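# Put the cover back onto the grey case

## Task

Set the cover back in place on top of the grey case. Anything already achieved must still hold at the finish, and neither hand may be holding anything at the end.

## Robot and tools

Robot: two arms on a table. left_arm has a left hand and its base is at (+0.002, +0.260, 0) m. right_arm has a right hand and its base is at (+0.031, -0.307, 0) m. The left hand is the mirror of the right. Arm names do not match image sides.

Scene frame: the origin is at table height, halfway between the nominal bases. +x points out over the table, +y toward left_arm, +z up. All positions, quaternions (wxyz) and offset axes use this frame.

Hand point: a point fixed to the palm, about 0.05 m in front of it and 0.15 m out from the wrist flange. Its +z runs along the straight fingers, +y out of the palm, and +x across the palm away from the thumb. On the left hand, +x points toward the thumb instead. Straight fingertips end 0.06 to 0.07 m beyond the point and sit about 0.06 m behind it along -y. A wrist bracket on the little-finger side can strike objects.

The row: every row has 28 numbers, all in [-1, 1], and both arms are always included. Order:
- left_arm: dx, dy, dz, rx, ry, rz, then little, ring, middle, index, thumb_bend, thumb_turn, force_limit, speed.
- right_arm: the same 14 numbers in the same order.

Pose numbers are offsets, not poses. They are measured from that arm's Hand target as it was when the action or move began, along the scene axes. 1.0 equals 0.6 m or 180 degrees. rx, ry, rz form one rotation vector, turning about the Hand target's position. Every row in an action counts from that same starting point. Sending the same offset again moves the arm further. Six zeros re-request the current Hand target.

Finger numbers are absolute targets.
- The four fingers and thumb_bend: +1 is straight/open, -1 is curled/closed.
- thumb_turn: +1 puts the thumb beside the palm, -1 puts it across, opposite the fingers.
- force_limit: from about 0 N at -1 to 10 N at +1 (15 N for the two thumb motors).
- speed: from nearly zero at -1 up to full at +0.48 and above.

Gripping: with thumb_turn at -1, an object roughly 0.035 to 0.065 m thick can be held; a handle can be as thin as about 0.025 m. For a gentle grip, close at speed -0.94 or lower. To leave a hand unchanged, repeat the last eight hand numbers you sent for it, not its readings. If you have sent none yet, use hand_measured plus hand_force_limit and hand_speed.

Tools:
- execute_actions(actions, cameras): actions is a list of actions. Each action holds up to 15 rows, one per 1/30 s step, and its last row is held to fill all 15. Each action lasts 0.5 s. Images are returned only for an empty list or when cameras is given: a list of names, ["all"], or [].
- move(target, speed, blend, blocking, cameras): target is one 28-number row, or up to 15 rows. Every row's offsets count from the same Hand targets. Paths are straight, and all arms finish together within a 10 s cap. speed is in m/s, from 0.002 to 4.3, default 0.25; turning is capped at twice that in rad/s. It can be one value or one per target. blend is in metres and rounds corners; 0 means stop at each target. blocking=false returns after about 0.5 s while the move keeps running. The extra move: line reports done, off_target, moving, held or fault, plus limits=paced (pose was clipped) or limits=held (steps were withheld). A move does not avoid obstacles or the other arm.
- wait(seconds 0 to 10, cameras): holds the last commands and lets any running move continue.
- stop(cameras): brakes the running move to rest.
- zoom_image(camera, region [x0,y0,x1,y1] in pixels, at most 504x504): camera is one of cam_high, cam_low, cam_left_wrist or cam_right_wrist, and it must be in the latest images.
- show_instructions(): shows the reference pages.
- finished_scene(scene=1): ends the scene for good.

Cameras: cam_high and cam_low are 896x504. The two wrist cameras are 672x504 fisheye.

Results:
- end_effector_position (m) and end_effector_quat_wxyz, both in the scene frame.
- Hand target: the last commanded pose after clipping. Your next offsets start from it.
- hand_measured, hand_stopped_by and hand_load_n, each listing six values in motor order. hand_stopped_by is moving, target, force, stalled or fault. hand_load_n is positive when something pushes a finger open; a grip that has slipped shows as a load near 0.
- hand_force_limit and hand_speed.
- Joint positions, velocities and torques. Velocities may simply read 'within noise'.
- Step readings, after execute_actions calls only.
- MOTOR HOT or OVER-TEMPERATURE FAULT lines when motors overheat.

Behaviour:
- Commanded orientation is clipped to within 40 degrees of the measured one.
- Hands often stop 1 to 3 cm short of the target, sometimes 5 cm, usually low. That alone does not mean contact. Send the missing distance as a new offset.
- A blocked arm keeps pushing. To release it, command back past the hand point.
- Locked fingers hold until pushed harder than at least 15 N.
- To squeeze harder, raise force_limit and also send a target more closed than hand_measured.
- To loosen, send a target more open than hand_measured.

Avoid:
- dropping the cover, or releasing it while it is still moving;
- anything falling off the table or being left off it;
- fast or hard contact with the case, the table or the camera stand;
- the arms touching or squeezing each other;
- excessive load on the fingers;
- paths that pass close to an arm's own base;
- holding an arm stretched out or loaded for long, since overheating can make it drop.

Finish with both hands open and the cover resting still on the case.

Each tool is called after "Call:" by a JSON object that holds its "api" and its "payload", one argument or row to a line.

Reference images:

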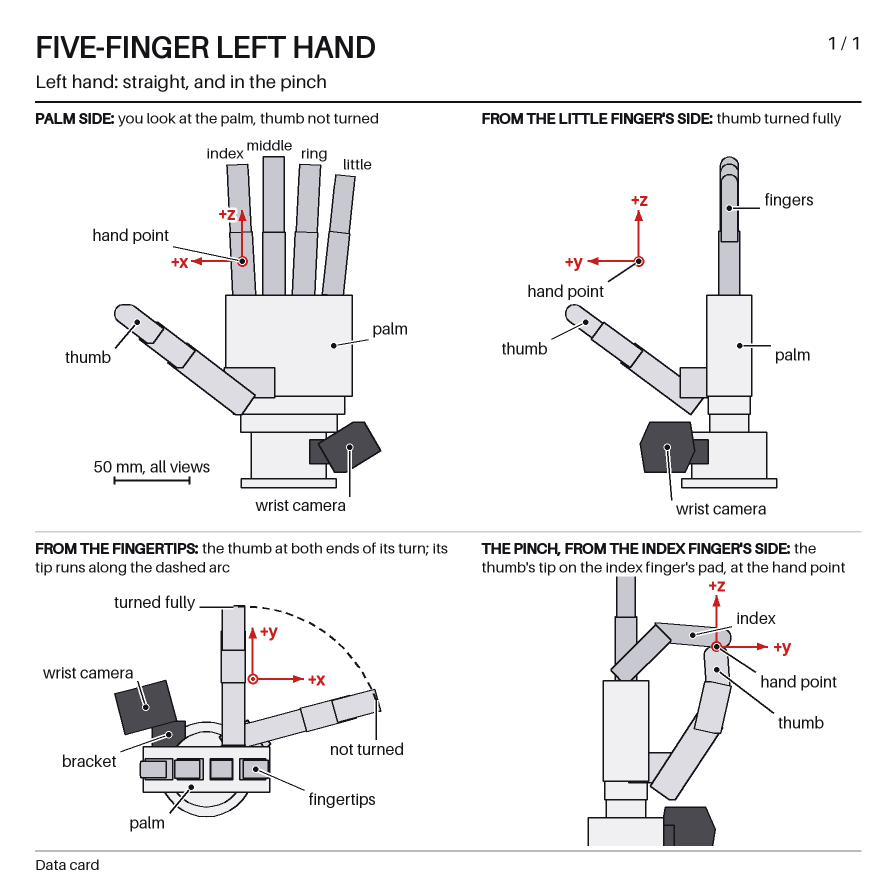

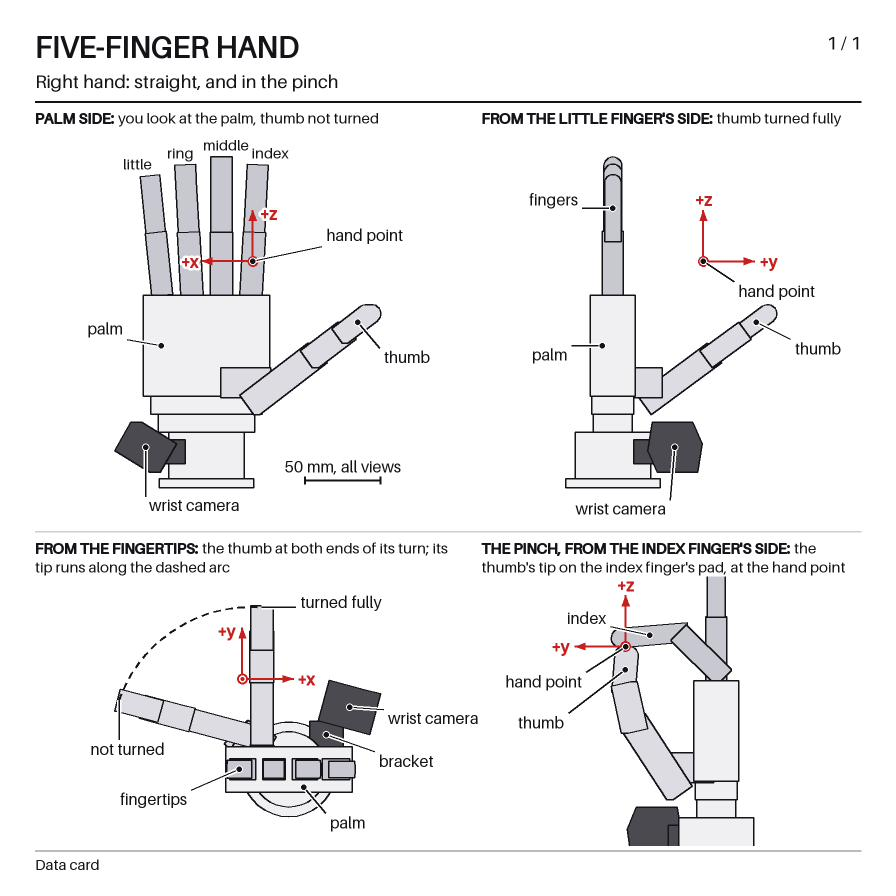

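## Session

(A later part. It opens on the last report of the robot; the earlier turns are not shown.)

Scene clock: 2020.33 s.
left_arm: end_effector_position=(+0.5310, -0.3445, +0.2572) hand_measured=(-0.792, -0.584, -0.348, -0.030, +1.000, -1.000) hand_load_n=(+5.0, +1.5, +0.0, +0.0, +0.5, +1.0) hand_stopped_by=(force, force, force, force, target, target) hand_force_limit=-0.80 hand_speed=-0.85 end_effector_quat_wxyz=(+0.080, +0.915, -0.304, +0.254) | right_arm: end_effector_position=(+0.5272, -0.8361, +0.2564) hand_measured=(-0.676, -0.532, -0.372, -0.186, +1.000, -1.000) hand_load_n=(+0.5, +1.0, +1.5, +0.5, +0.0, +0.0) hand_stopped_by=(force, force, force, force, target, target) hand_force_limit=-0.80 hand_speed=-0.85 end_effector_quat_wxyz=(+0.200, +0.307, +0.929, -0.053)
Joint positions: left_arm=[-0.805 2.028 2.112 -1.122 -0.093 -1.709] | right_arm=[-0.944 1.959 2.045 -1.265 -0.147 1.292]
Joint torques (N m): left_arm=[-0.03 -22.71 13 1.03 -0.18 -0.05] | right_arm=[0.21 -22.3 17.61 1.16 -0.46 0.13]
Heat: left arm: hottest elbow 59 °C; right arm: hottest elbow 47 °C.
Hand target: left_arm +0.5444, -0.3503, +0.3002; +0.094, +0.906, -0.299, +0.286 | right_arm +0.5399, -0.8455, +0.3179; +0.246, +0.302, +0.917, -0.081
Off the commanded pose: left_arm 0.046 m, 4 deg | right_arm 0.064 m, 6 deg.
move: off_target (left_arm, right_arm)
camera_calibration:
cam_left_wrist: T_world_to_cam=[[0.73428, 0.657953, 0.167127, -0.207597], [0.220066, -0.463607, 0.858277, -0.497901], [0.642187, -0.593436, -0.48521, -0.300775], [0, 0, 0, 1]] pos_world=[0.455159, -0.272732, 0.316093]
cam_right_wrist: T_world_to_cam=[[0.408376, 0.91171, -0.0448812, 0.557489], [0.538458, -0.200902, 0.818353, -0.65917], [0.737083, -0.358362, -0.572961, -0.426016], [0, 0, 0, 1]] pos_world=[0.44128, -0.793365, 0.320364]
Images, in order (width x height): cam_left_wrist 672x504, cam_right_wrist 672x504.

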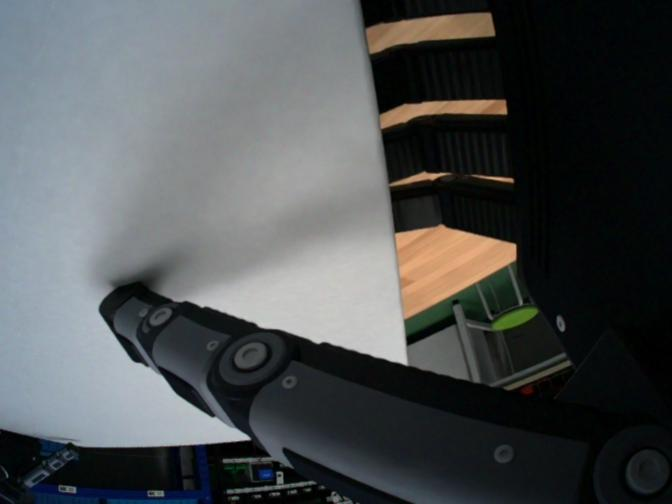

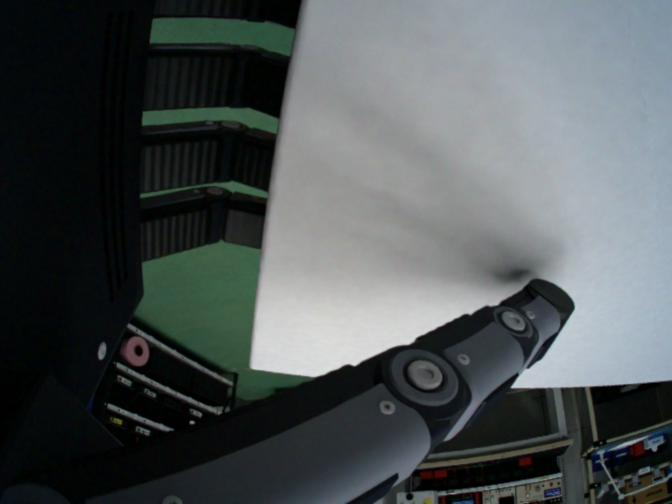

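Call:
{"api": "execute_actions", "payload": {
  "actions": [],
  "cameras": ["cam_high", "cam_low"]
}}

Scene clock: 2032.03 s.
left_arm: end_effector_position=(+0.5310, -0.3445, +0.2572) hand_measured=(-0.792, -0.584, -0.348, -0.030, +1.000, -1.000) hand_load_n=(+5.0, +2.0, +0.0, +0.0, +0.5, +1.0) hand_stopped_by=(force, force, force, force, target, target) hand_force_limit=-0.80 hand_speed=-0.85 end_effector_quat_wxyz=(+0.080, +0.915, -0.304, +0.254) | right_arm: end_effector_position=(+0.5272, -0.8361, +0.2564) hand_measured=(-0.676, -0.532, -0.372, -0.186, +1.000, -1.000) hand_load_n=(+0.5, +1.0, +1.5, +1.0, +0.0, +0.0) hand_stopped_by=(force, force, force, force, target, target) hand_force_limit=-0.80 hand_speed=-0.85 end_effector_quat_wxyz=(+0.200, +0.307, +0.929, -0.053)
Joint positions: left_arm=[-0.805 2.028 2.112 -1.122 -0.093 -1.709] | right_arm=[-0.944 1.959 2.045 -1.265 -0.147 1.292]
Joint velocities: within noise
Joint torques (N m): left_arm=[0.03 -23.06 12.97 1.02 -0.18 -0.07] | right_arm=[0.15 -22.42 17.58 1.17 -0.46 0.13]
Heat: left arm: hottest elbow 62 °C; right arm: hottest elbow 49 °C.
Hand target: left_arm +0.5444, -0.3503, +0.3002; +0.094, +0.906, -0.299, +0.286 | right_arm +0.5399, -0.8455, +0.3179; +0.246, +0.302, +0.917, -0.081
Off the commanded pose: left_arm 0.046 m, 4 deg | right_arm 0.064 m, 6 deg.
Images, in order (width x height): cam_high 896x504, cam_low 896x504.

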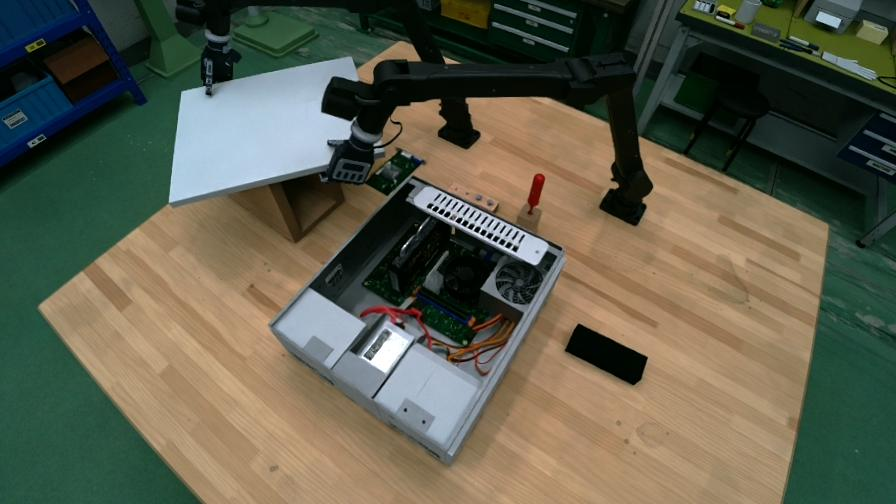

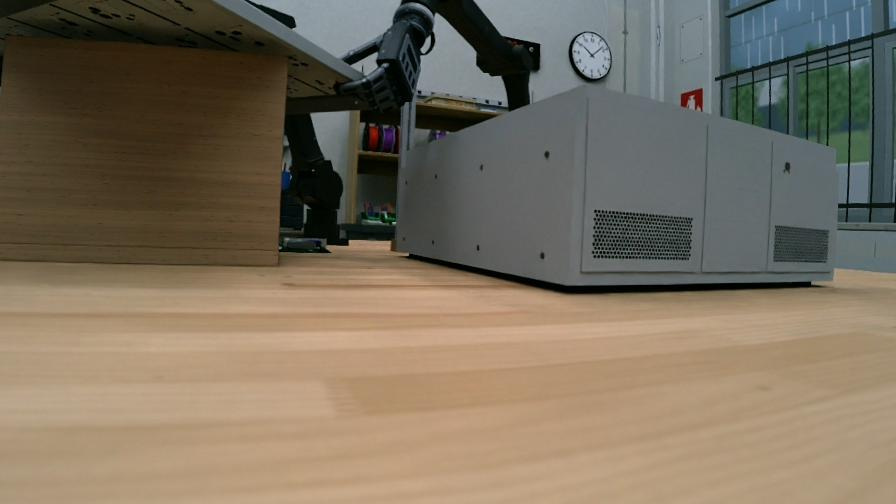

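Call:
{"api": "zoom_image", "payload": {
  "camera": "cam_low",
  "region": [0, 0, 420, 140]
}}

Call:
{"api": "zoom_image", "payload": {
  "camera": "cam_high",
  "region": [160, 40, 420, 220]
}}

Scaled by 1.200 from the camera's 896x504 image, which has a finer 1280x720 frame.

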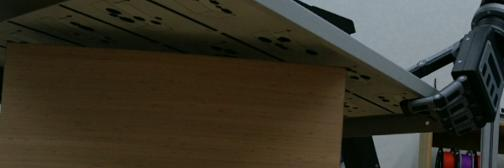

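Scaled by 1.938 from the camera's 896x504 image, which has a finer 1280x720 frame.

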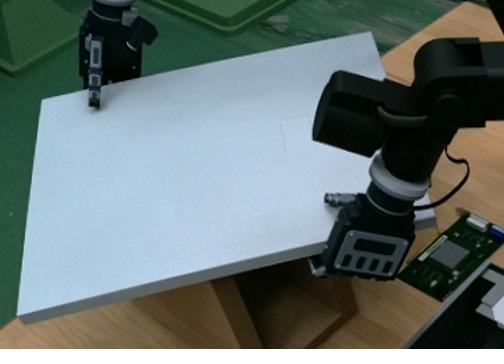

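Call:
{"api": "move", "payload": {
  "target": [0,0,0.075,0,0,0,-1.0,-0.85,-0.6,-0.3,1,-1,-0.8,-0.85,0,0,0.075,0,0,0,-0.9,-0.75,-0.5,-0.3,1,-1,-0.8,-0.85],
  "speed": 0.06,
  "cameras": ["cam_left_wrist", "cam_right_wrist", "cam_high"]
}}

Scene clock: 2108.20 s.
left_arm: end_effector_position=(+0.5346, -0.3485, +0.3005) hand_measured=(-0.792, -0.584, -0.348, -0.030, +1.000, -1.000) hand_load_n=(+5.0, +2.0, +0.0, +0.0, +0.5, +1.5) hand_stopped_by=(force, force, force, force, target, target) hand_force_limit=-0.80 hand_speed=-0.85 end_effector_quat_wxyz=(+0.080, +0.915, -0.304, +0.254) | right_arm: end_effector_position=(+0.5298, -0.8399, +0.3011) hand_measured=(-0.676, -0.532, -0.372, -0.186, +1.000, -1.000) hand_load_n=(+0.5, +1.0, +1.5, +0.5, +0.0, +0.0) hand_stopped_by=(force, force, force, force, target, target) hand_force_limit=-0.80 hand_speed=-0.85 end_effector_quat_wxyz=(+0.199, +0.308, +0.929, -0.052)
Joint positions: left_arm=[-0.805 2.074 2.302 -1.266 -0.091 -1.709] | right_arm=[-0.944 2.003 2.235 -1.414 -0.146 1.292]
Joint torques (N m): left_arm=[0.15 -24.18 12.74 0.79 -0.19 -0.06] | right_arm=[0.15 -22.65 17.42 1.32 -0.46 0.13]
Heat: left arm: hottest elbow 71 °C; right arm: hottest elbow 56 °C.
Hand target: left_arm +0.5445, -0.3503, +0.3452; +0.094, +0.906, -0.299, +0.286 | right_arm +0.5398, -0.8455, +0.3629; +0.246, +0.302, +0.917, -0.081
Off the commanded pose: left_arm 0.046 m, 4 deg | right_arm 0.063 m, 7 deg.
move: off_target (left_arm, right_arm)
camera_calibration:
cam_left_wrist: T_world_to_cam=[[0.734828, 0.657594, 0.166128, -0.214856], [0.220638, -0.463372, 0.858257, -0.537988], [0.641364, -0.594017, -0.485589, -0.284049], [0, 0, 0, 1]] pos_world=[0.458762, -0.276731, 0.359494]
cam_right_wrist: T_world_to_cam=[[0.408392, 0.911789, -0.043083, 0.561315], [0.540668, -0.203598, 0.816227, -0.700564], [0.735455, -0.356634, -0.576123, -0.400491], [0, 0, 0, 1]] pos_world=[0.444079, -0.797264, 0.36527]
Images, in order (width x height): cam_high 896x504, cam_left_wrist 672x504, cam_right_wrist 672x504.

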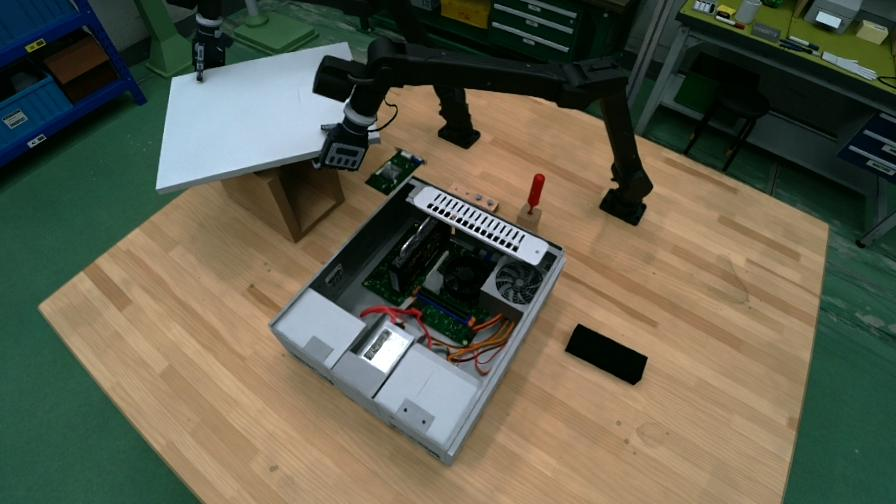

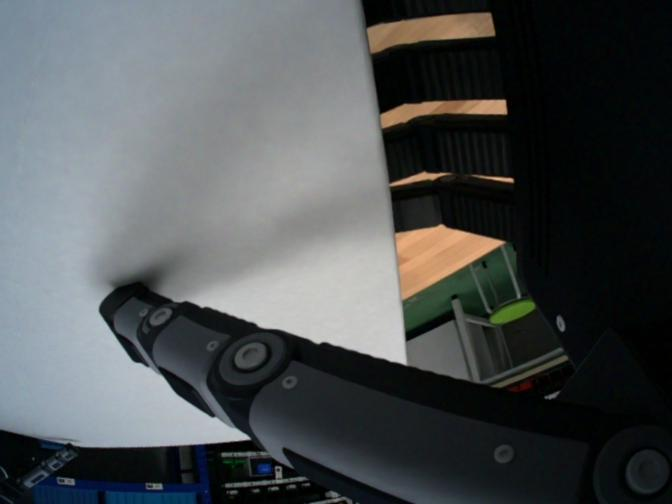

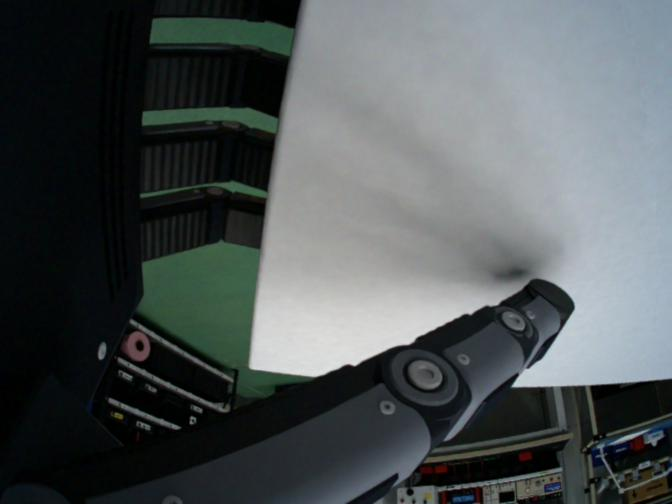

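Call:
{"api": "move", "payload": {
  "target": [
    [-0.00565,0.123,0,0,0,0.02708,-1.0,-0.85,-0.6,-0.3,1,-1,-0.8,-0.85,0.06395,0.12348,0,0,0,0.02708,-0.9,-0.75,-0.5,-0.3,1,-1,-0.8,-0.85],
    [-0.01147,0.24323,0,0,0,0.05417,-1.0,-0.85,-0.6,-0.3,1,-1,-0.8,-0.85,0.12745,0.25012,0,0,0,0.05417,-0.9,-0.75,-0.5,-0.3,1,-1,-0.8,-0.85],
    [-0.01722,0.36068,0,0,0,0.08125,-1.0,-0.85,-0.6,-0.3,1,-1,-0.8,-0.85,0.19022,0.37985,0,0,0,0.08125,-0.9,-0.75,-0.5,-0.3,1,-1,-0.8,-0.85],
    [-0.02265,0.4754,0,0,0,0.10833,-1.0,-0.85,-0.6,-0.3,1,-1,-0.8,-0.85,0.25202,0.51262,0,0,0,0.10833,-0.9,-0.75,-0.5,-0.3,1,-1,-0.8,-0.85],
    [-0.02752,0.58738,0,0,0,0.13542,-1.0,-0.85,-0.6,-0.3,1,-1,-0.8,-0.85,0.3126,0.6483,0,0,0,0.13542,-0.9,-0.75,-0.5,-0.3,1,-1,-0.8,-0.85],
    [-0.03163,0.69672,0,0,0,0.1625,-1.0,-0.85,-0.6,-0.3,1,-1,-0.8,-0.85,0.37167,0.78682,0,0,0,0.1625,-0.9,-0.75,-0.5,-0.3,1,-1,-0.8,-0.85]
  ],
  "speed": 0.12,
  "blend": 0.03,
  "cameras": ["all"]
}}

Scene clock: 2161.30 s.
left_arm: end_effector_position=(+0.5236, +0.0634, +0.3041) hand_measured=(-0.792, -0.584, -0.348, -0.030, +1.000, -1.000) hand_load_n=(+4.0, +0.0, +0.0, +0.0, +0.0, +0.0) hand_stopped_by=(force, force, force, force, target, target) hand_force_limit=-0.80 hand_speed=-0.85 end_effector_quat_wxyz=(+0.009, +0.963, -0.067, +0.259) | right_arm: end_effector_position=(+0.7483, -0.3727, +0.3044) hand_measured=(-0.676, -0.532, -0.372, -0.186, +1.000, -1.000) hand_load_n=(+0.0, +0.0, +0.0, +2.0, +0.0, +0.0) hand_stopped_by=(force, force, force, force, target, target) hand_force_limit=-0.80 hand_speed=-0.85 end_effector_quat_wxyz=(+0.207, +0.053, +0.977, -0.012)
Joint positions: left_arm=[-0.294 1.352 1.371 -1.073 -0.095 -1.702] | right_arm=[-0.182 1.903 2.09 -1.342 -0.03 1.501]
Joint torques (N m): left_arm=[0.09 -17.08 9.24 1.87 0 -0.1] | right_arm=[0.03 -20.95 17.65 1.42 -0.09 0.24]
Heat: left arm: hottest elbow 71 °C; right arm: hottest elbow 61 °C.
Hand target: left_arm +0.5255, +0.0678, +0.3454; +0.019, +0.952, -0.060, +0.301 | right_arm +0.7629, -0.3735, +0.3629; +0.258, +0.061, +0.964, -0.016
Off the commanded pose: left_arm 0.041 m, 5 deg | right_arm 0.060 m, 6 deg.
move: off_target (left_arm, right_arm)
camera_calibration:
cam_left_wrist: T_world_to_cam=[[0.325563, 0.929708, 0.172197, -0.283067], [0.429169, -0.307579, 0.84924, -0.463888], [0.842509, -0.20258, -0.499139, -0.156585], [0, 0, 0, 1]] pos_world=[0.423167, 0.0887665, 0.364538]
cam_right_wrist: T_world_to_cam=[[-0.104141, 0.992144, -0.0693161, 0.4677], [0.569203, 0.116609, 0.813886, -0.627605], [0.815575, 0.0453043, -0.576875, -0.302526], [0, 0, 0, 1]] pos_world=[0.652675, -0.377136, 0.368698]

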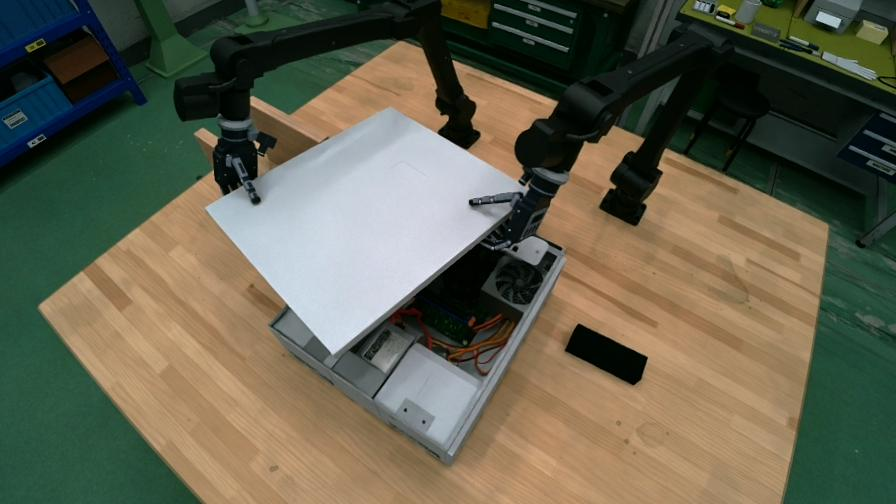

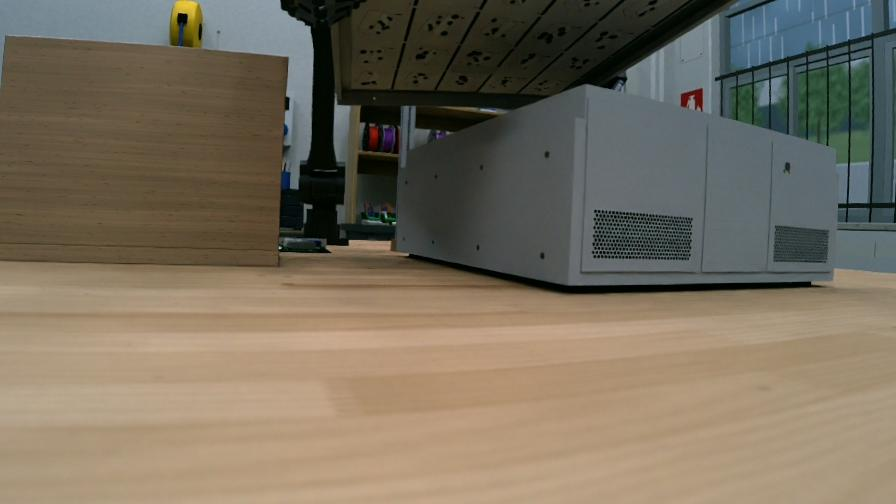

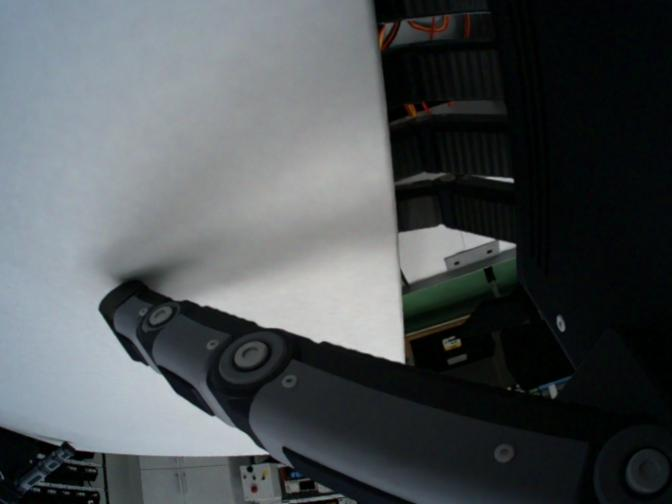

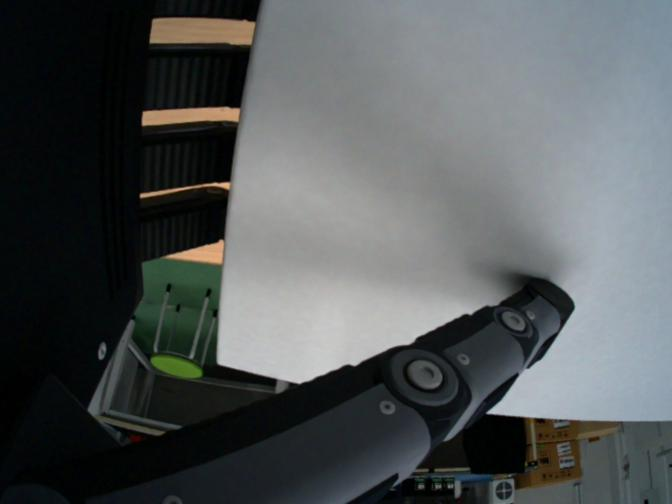

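Call:
{"api": "zoom_image", "payload": {
  "camera": "cam_high",
  "region": [180, 180, 260, 240]
}}

Call:
{"api": "zoom_image", "payload": {
  "camera": "cam_high",
  "region": [350, 90, 430, 150]
}}

Call:
{"api": "zoom_image", "payload": {
  "camera": "cam_high",
  "region": [300, 310, 380, 370]
}}

Call:
{"api": "zoom_image", "payload": {
  "camera": "cam_high",
  "region": [470, 150, 550, 250]
}}

Scaled by 6.300 from the camera's 896x504 image, which has a finer 1280x720 frame.

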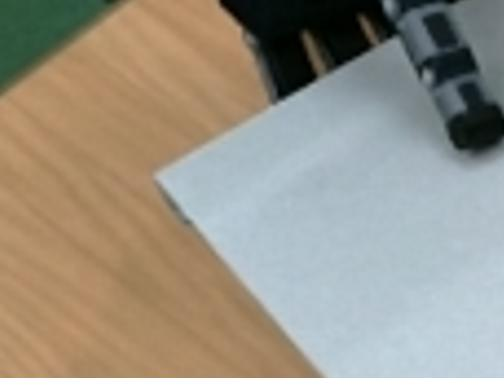

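Scaled by 6.300 from the camera's 896x504 image, which has a finer 1280x720 frame.

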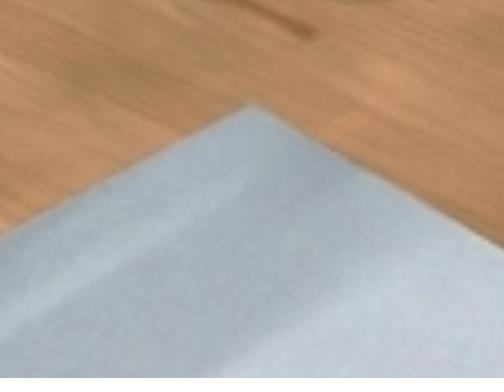

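Scaled by 6.300 from the camera's 896x504 image, which has a finer 1280x720 frame.

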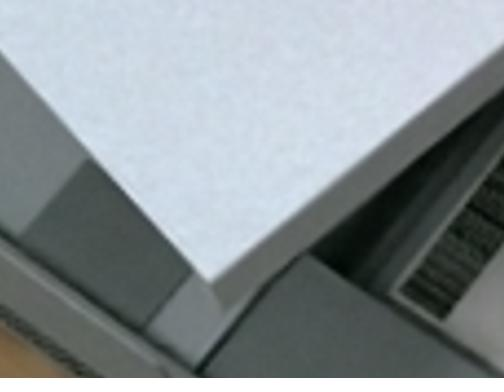

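Scaled by 5.040 from the camera's 896x504 image, which has a finer 1280x720 frame.

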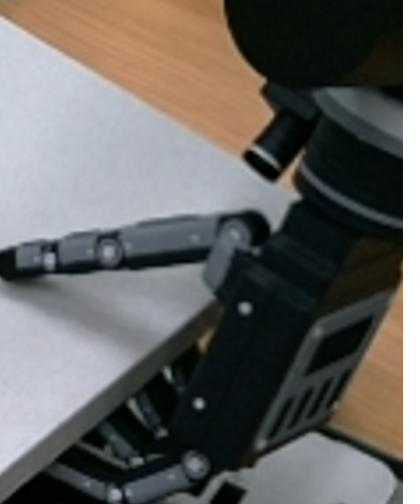

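Call:
{"api": "move", "payload": {
  "target": [
    [-0.008,0.1222,-0.03,0,0,0.03194,-1.0,-0.85,-0.6,-0.3,1,-1,-0.8,-0.85,0.0633,0.1593,-0.025,0,0,0.03194,-0.9,-0.75,-0.5,-0.3,1,-1,-0.8,-0.85],
    [-0.0147,0.2408,-0.06,0,0,0.06389,-1.0,-0.85,-0.6,-0.3,1,-1,-0.8,-0.85,0.1242,0.322,-0.05,0,0,0.06389,-0.9,-0.75,-0.5,-0.3,1,-1,-0.8,-0.85]
  ],
  "speed": 0.1,
  "blend": 0.03,
  "cameras": ["all"]
}}

Scene clock: 2260.27 s.
left_arm: end_effector_position=(+0.5138, +0.2056, +0.2713) hand_measured=(-0.792, -0.584, -0.348, -0.030, +1.000, -1.000) hand_load_n=(+4.5, +0.0, +0.0, +0.0, +0.0, +0.0) hand_stopped_by=(force, force, force, force, target, target) hand_force_limit=-0.80 hand_speed=-0.85 end_effector_quat_wxyz=(-0.012, +0.965, +0.031, +0.259) | right_arm: end_effector_position=(+0.8237, -0.1773, +0.2717) hand_measured=(-0.676, -0.532, -0.372, -0.186, +1.000, -1.000) hand_load_n=(+0.0, +0.0, +0.0, +2.0, +0.0, +0.0) hand_stopped_by=(force, force, force, force, target, target) hand_force_limit=-0.80 hand_speed=-0.85 end_effector_quat_wxyz=(+0.206, -0.051, +0.977, +0.009)
Joint positions: left_arm=[-0.009 1.246 1.187 -0.988 -0.044 -1.632] | right_arm=[0.09 2.197 2.482 -1.442 -0.003 1.554]
Joint torques (N m): left_arm=[1.03 -14.68 9.24 1.91 0.03 -0.07] | right_arm=[-0.32 -24.64 17.29 1.47 0.16 0.27]
Heat: left arm: hottest elbow 58 °C; right arm: hottest elbow 60 °C.
Hand target: left_arm +0.5167, +0.2123, +0.3094; -0.012, +0.953, +0.035, +0.301 | right_arm +0.8373, -0.1801, +0.3328; +0.259, -0.036, +0.965, +0.010
Off the commanded pose: left_arm 0.039 m, 5 deg | right_arm 0.063 m, 6 deg.
move: off_target (left_arm, right_arm)
camera_calibration:
cam_left_wrist: T_world_to_cam=[[0.134413, 0.977529, 0.162388, -0.315494], [0.480686, -0.207624, 0.851958, -0.435887], [0.86653, -0.0364562, -0.497792, -0.182723], [0, 0, 0, 1]] pos_world=[0.410266, 0.211242, 0.331632]
cam_right_wrist: T_world_to_cam=[[-0.310485, 0.947841, -0.0720833, 0.442217], [0.533488, 0.236513, 0.812067, -0.615579], [0.786759, 0.213679, -0.579095, -0.337527], [0, 0, 0, 1]] pos_world=[0.731258, -0.201437, 0.336307]

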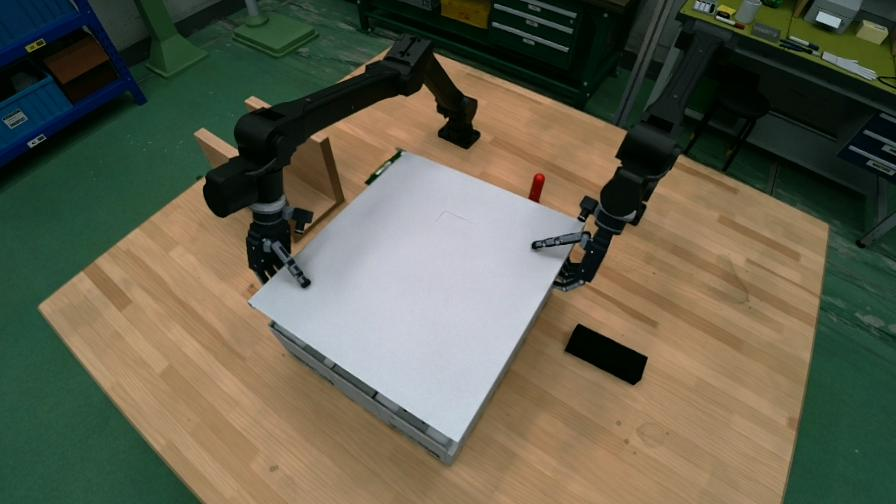

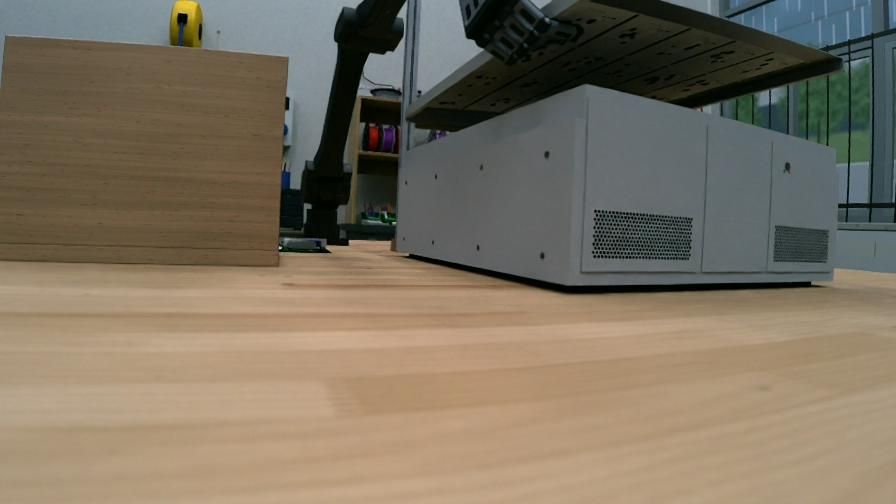

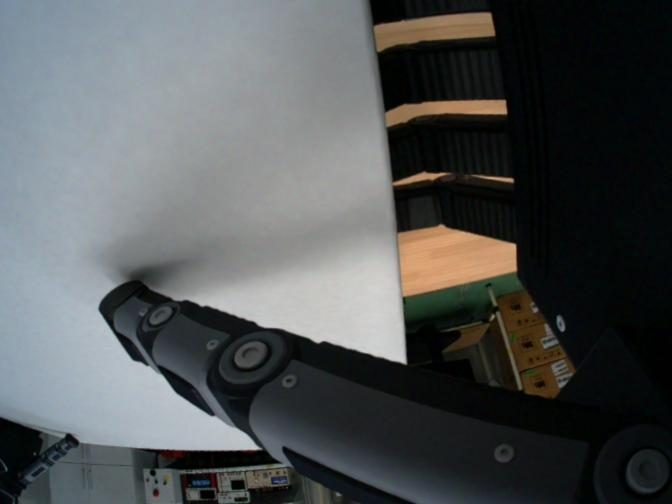

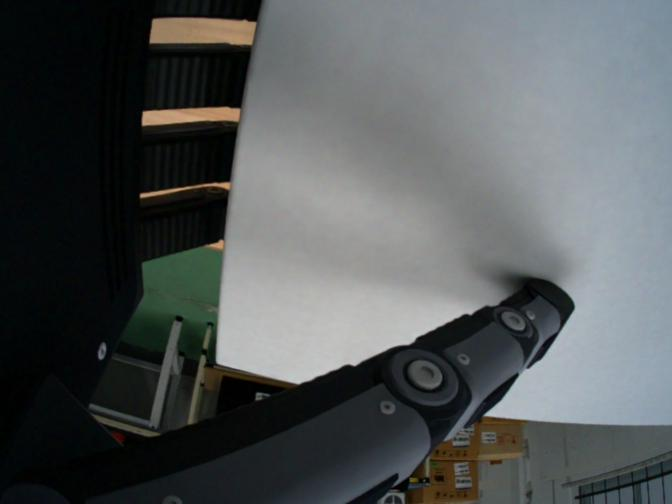

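Call:
{"api": "zoom_image", "payload": {
  "camera": "cam_high",
  "region": [235, 280, 295, 340]
}}

Call:
{"api": "zoom_image", "payload": {
  "camera": "cam_high",
  "region": [370, 130, 430, 190]
}}

Call:
{"api": "zoom_image", "payload": {
  "camera": "cam_high",
  "region": [430, 420, 490, 470]
}}

Call:
{"api": "zoom_image", "payload": {
  "camera": "cam_high",
  "region": [530, 190, 630, 290]
}}

Scaled by 8.400 from the camera's 896x504 image, which has a finer 1280x720 frame.

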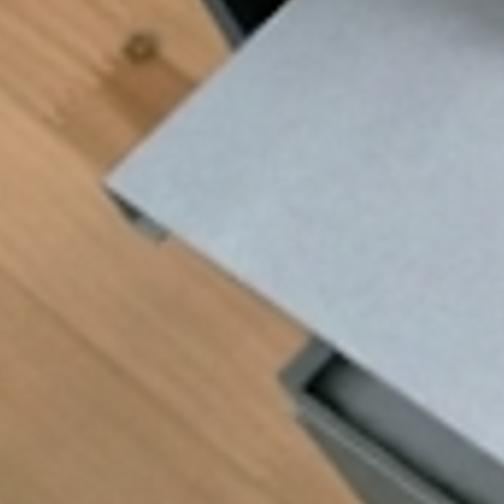

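Scaled by 8.400 from the camera's 896x504 image, which has a finer 1280x720 frame.

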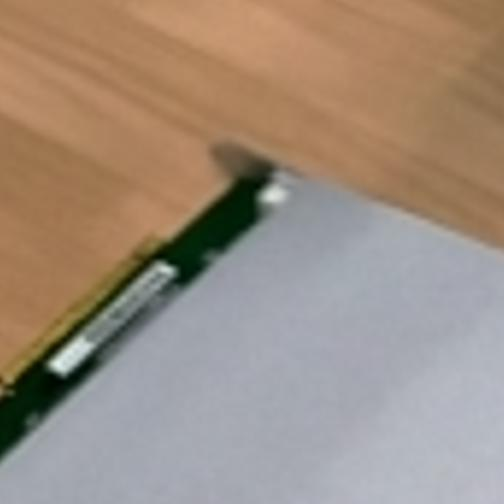

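Scaled by 8.400 from the camera's 896x504 image, which has a finer 1280x720 frame.

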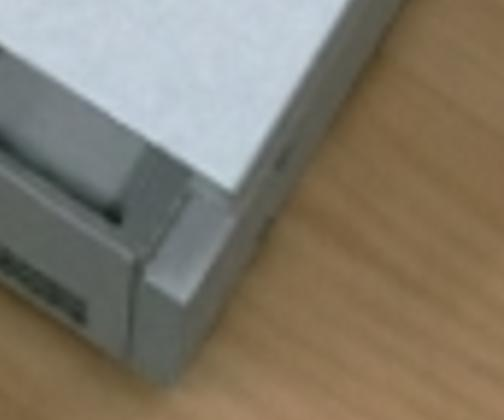

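Scaled by 5.040 from the camera's 896x504 image, which has a finer 1280x720 frame.

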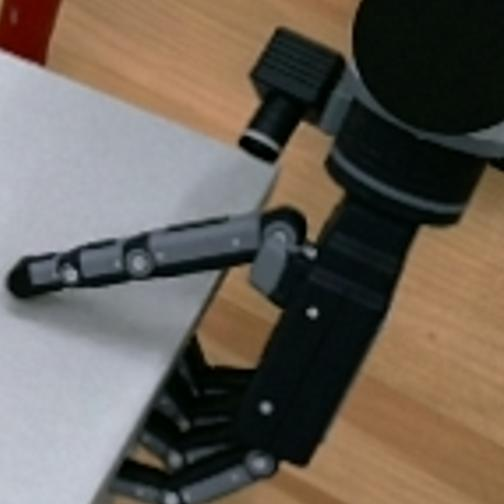

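Call:
{"api": "zoom_image", "payload": {
  "camera": "cam_high",
  "region": [390, 138, 420, 163]
}}

Call:
{"api": "zoom_image", "payload": {
  "camera": "cam_high",
  "region": [340, 130, 460, 220]
}}

Call:
{"api": "zoom_image", "payload": {
  "camera": "cam_high",
  "region": [560, 200, 600, 240]
}}

Scaled by 16.800 from the camera's 896x504 image, which has a finer 1280x720 frame.

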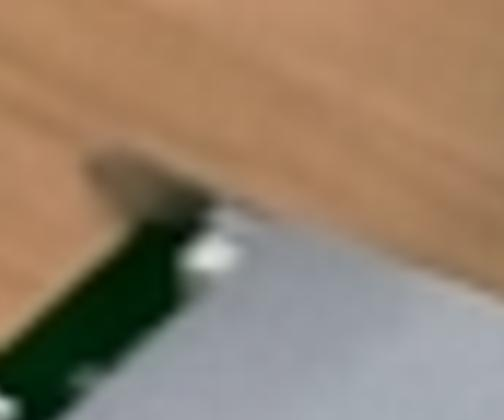

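Scaled by 4.200 from the camera's 896x504 image, which has a finer 1280x720 frame.

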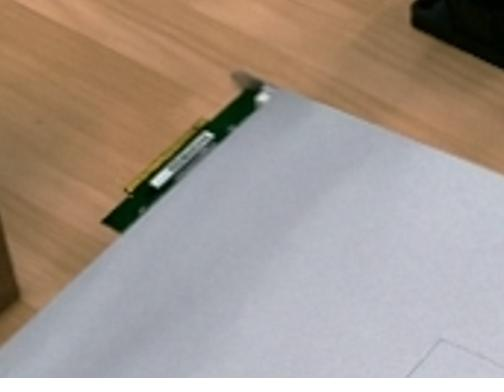

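Scaled by 12.600 from the camera's 896x504 image, which has a finer 1280x720 frame.

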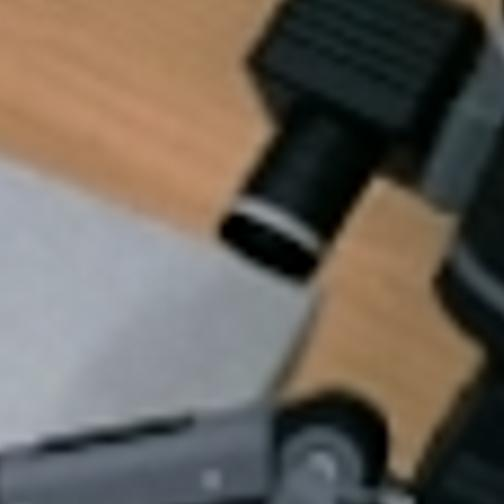

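Call:
{"api": "zoom_image", "payload": {
  "camera": "cam_low",
  "region": [380, 60, 500, 180]
}}

Call:
{"api": "zoom_image", "payload": {
  "camera": "cam_low",
  "region": [760, 30, 880, 180]
}}

Call:
{"api": "zoom_image", "payload": {
  "camera": "cam_low",
  "region": [460, 0, 760, 120]
}}

Scaled by 4.200 from the camera's 896x504 image, which has a finer 1280x720 frame.

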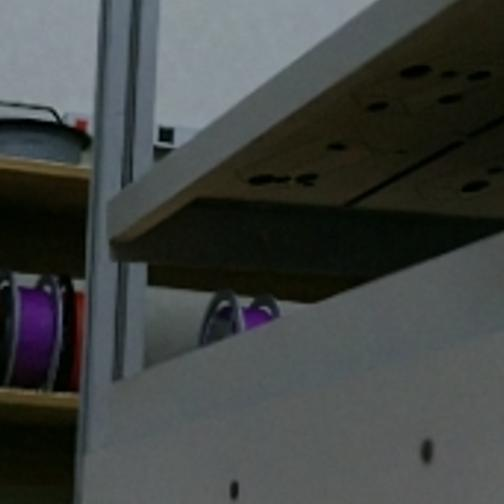

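Scaled by 3.360 from the camera's 896x504 image, which has a finer 1280x720 frame.

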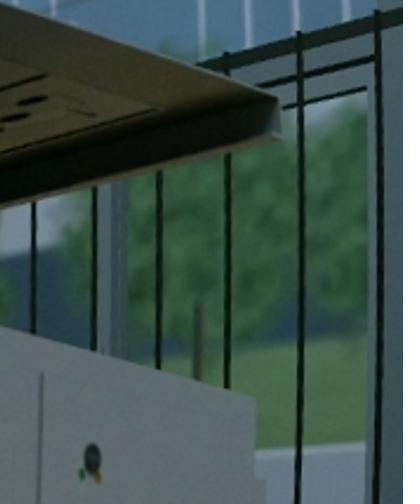

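Scaled by 1.680 from the camera's 896x504 image, which has a finer 1280x720 frame.

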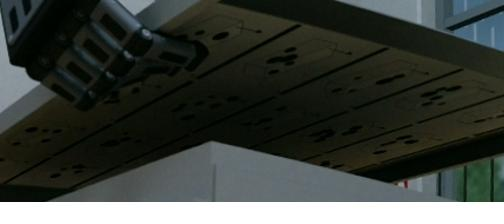

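Call:
{"api": "move", "payload": {
  "target": [0,0,-0.058,0,0,0,-1.0,-0.85,-0.6,-0.3,1,-1,-0.8,-0.85,0,0,0,0,0,0,-0.9,-0.75,-0.5,-0.3,1,-1,-0.8,-0.85],
  "speed": 0.06,
  "cameras": ["cam_high", "cam_low", "cam_right_wrist"]
}}

Scene clock: 2472.50 s.
left_arm: end_effector_position=(+0.5125, +0.2049, +0.2434) hand_measured=(-0.792, -0.584, -0.348, -0.030, +1.000, -1.000) hand_load_n=(+6.0, +0.0, +0.5, +0.0, +0.0, +1.5) hand_stopped_by=(force, force, force, force, target, target) hand_force_limit=-0.80 hand_speed=-0.85 end_effector_quat_wxyz=(-0.010, +0.963, +0.031, +0.266) | right_arm: end_effector_position=(+0.8244, -0.1773, +0.2683) hand_measured=(-0.676, -0.532, -0.372, -0.186, +1.000, -1.000) hand_load_n=(+0.5, +0.5, +0.5, +1.5, +0.0, +0.0) hand_stopped_by=(force, force, force, force, target, target) hand_force_limit=-0.80 hand_speed=-0.85 end_effector_quat_wxyz=(+0.202, -0.051, +0.978, +0.008)
Joint positions: left_arm=[-0.009 1.243 1.104 -0.894 -0.04 -1.632] | right_arm=[0.09 2.205 2.489 -1.447 -0.002 1.554]
Joint torques (N m): left_arm=[-0.38 -13.22 8.95 1.84 -0.14 -0.03] | right_arm=[-0.32 -25.29 17.22 1.58 0.12 0.27]
Heat: left arm: hottest elbow 60 °C; right arm: hottest elbow 65 °C.
Hand target: left_arm +0.5166, +0.2123, +0.2743; -0.011, +0.953, +0.035, +0.301 | right_arm +0.8373, -0.1800, +0.3330; +0.259, -0.036, +0.965, +0.010
Off the commanded pose: left_arm 0.032 m, 4 deg | right_arm 0.066 m, 7 deg.
move: off_target (left_arm, right_arm)
camera_calibration:
cam_right_wrist: T_world_to_cam=[[-0.310606, 0.947862, -0.0712849, 0.442183], [0.538739, 0.237333, 0.808353, -0.616343], [0.783125, 0.212675, -0.584367, -0.335789], [0, 0, 0, 1]] pos_world=[0.732357, -0.201436, 0.33352]
Images, in order (width x height): cam_high 896x504, cam_low 896x504, cam_right_wrist 672x504.

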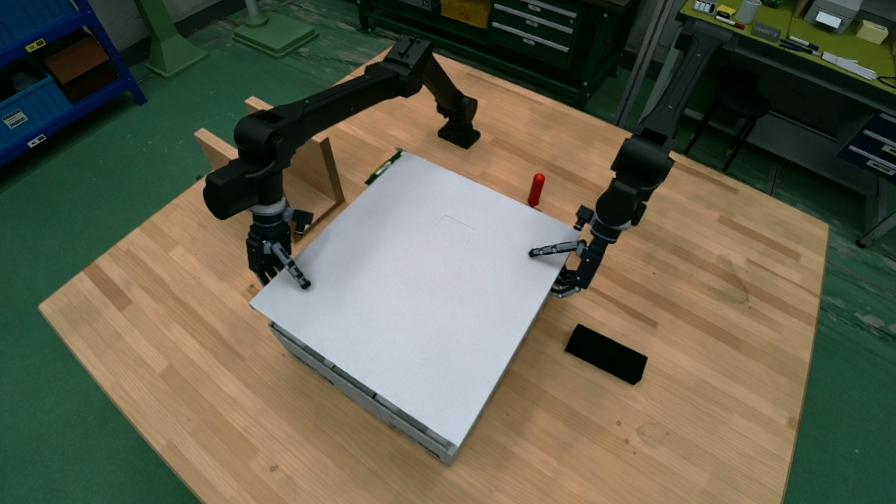

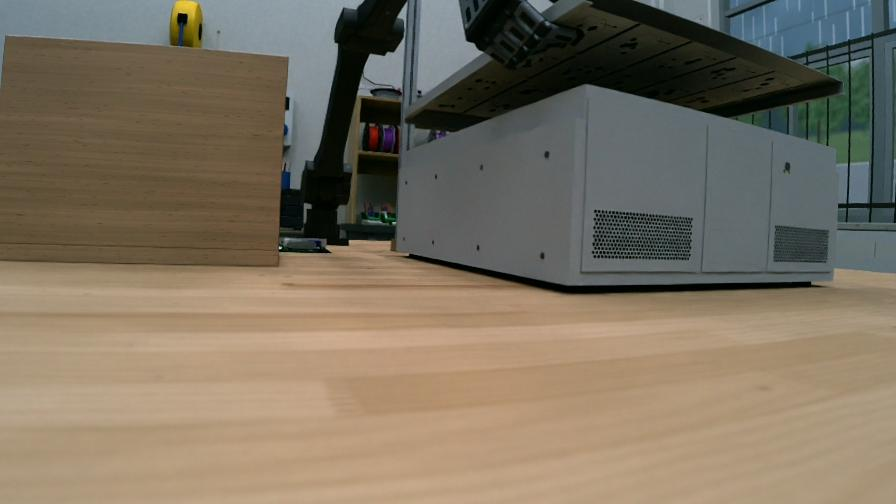

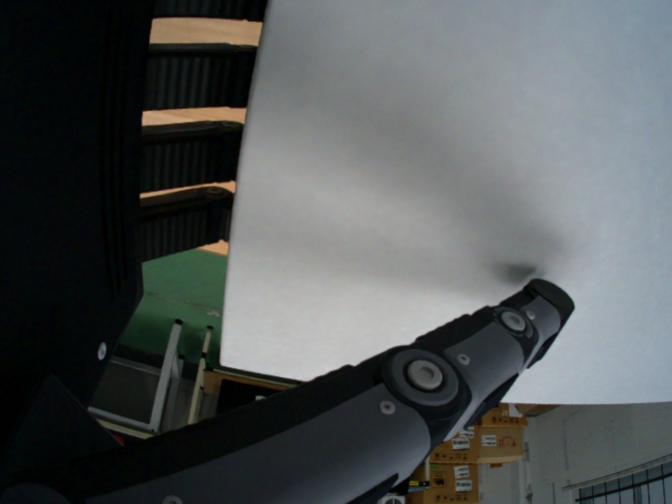

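Call:
{"api": "move", "payload": {
  "target": [0,0,-0.047,0,0,0,-1.0,-0.85,-0.6,-0.3,1,-1,-0.8,-0.85,0,0,-0.04,0,0,0,-0.9,-0.75,-0.5,-0.3,1,-1,-0.8,-0.85],
  "speed": 0.06,
  "cameras": ["cam_high", "cam_low"]
}}

Scene clock: 2485.40 s.
left_arm: end_effector_position=(+0.5098, +0.2049, +0.2199) hand_measured=(-0.792, -0.584, -0.348, -0.030, +1.000, -1.000) hand_load_n=(+3.5, +1.0, +0.0, +0.0, +0.0, +0.0) hand_stopped_by=(force, force, force, force, target, target) hand_force_limit=-0.80 hand_speed=-0.85 end_effector_quat_wxyz=(-0.009, +0.962, +0.031, +0.270) | right_arm: end_effector_position=(+0.8272, -0.1771, +0.2369) hand_measured=(-0.676, -0.532, -0.372, -0.186, +1.000, -1.000) hand_load_n=(+0.5, +0.0, +0.5, +1.5, +0.0, +0.0) hand_stopped_by=(force, force, force, force, target, target) hand_force_limit=-0.80 hand_speed=-0.85 end_effector_quat_wxyz=(+0.193, -0.051, +0.980, +0.008)
Joint positions: left_arm=[-0.009 1.242 1.037 -0.819 -0.039 -1.634] | right_arm=[0.09 2.205 2.411 -1.388 -0.002 1.554]
Joint torques (N m): left_arm=[0.44 -12.81 8.8 1.99 -0.12 -0.06] | right_arm=[-0.26 -28.92 12.51 2.88 0.12 0.26]
Heat: left arm: hottest elbow 60 °C; right arm: hottest elbow 62 °C.
Hand target: left_arm +0.5166, +0.2123, +0.2464; -0.012, +0.953, +0.035, +0.301 | right_arm +0.8373, -0.1801, +0.3088; +0.259, -0.036, +0.965, +0.010
Off the commanded pose: left_arm 0.028 m, 4 deg | right_arm 0.073 m, 8 deg.
move: off_target (left_arm, right_arm)
Images, in order (width x height): cam_high 896x504, cam_low 896x504.

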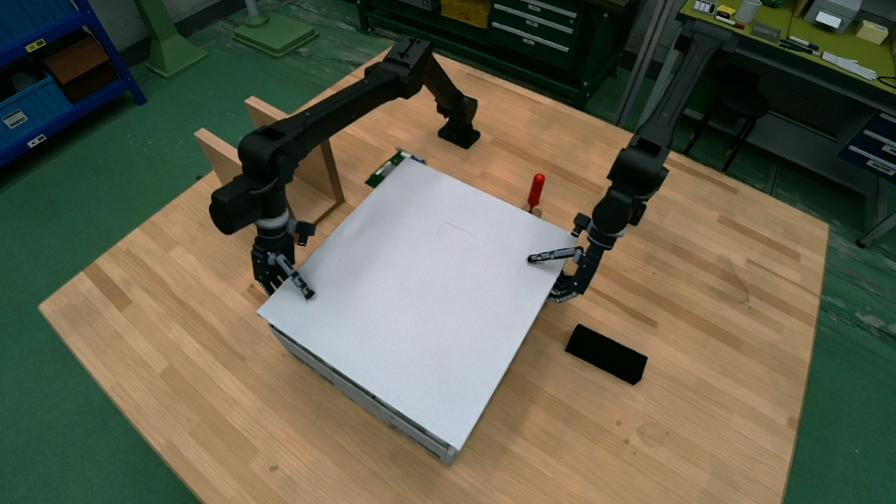

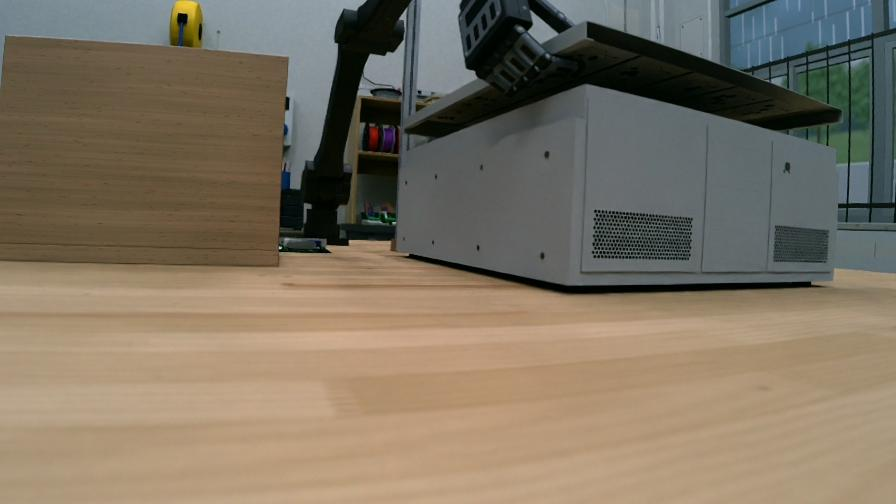

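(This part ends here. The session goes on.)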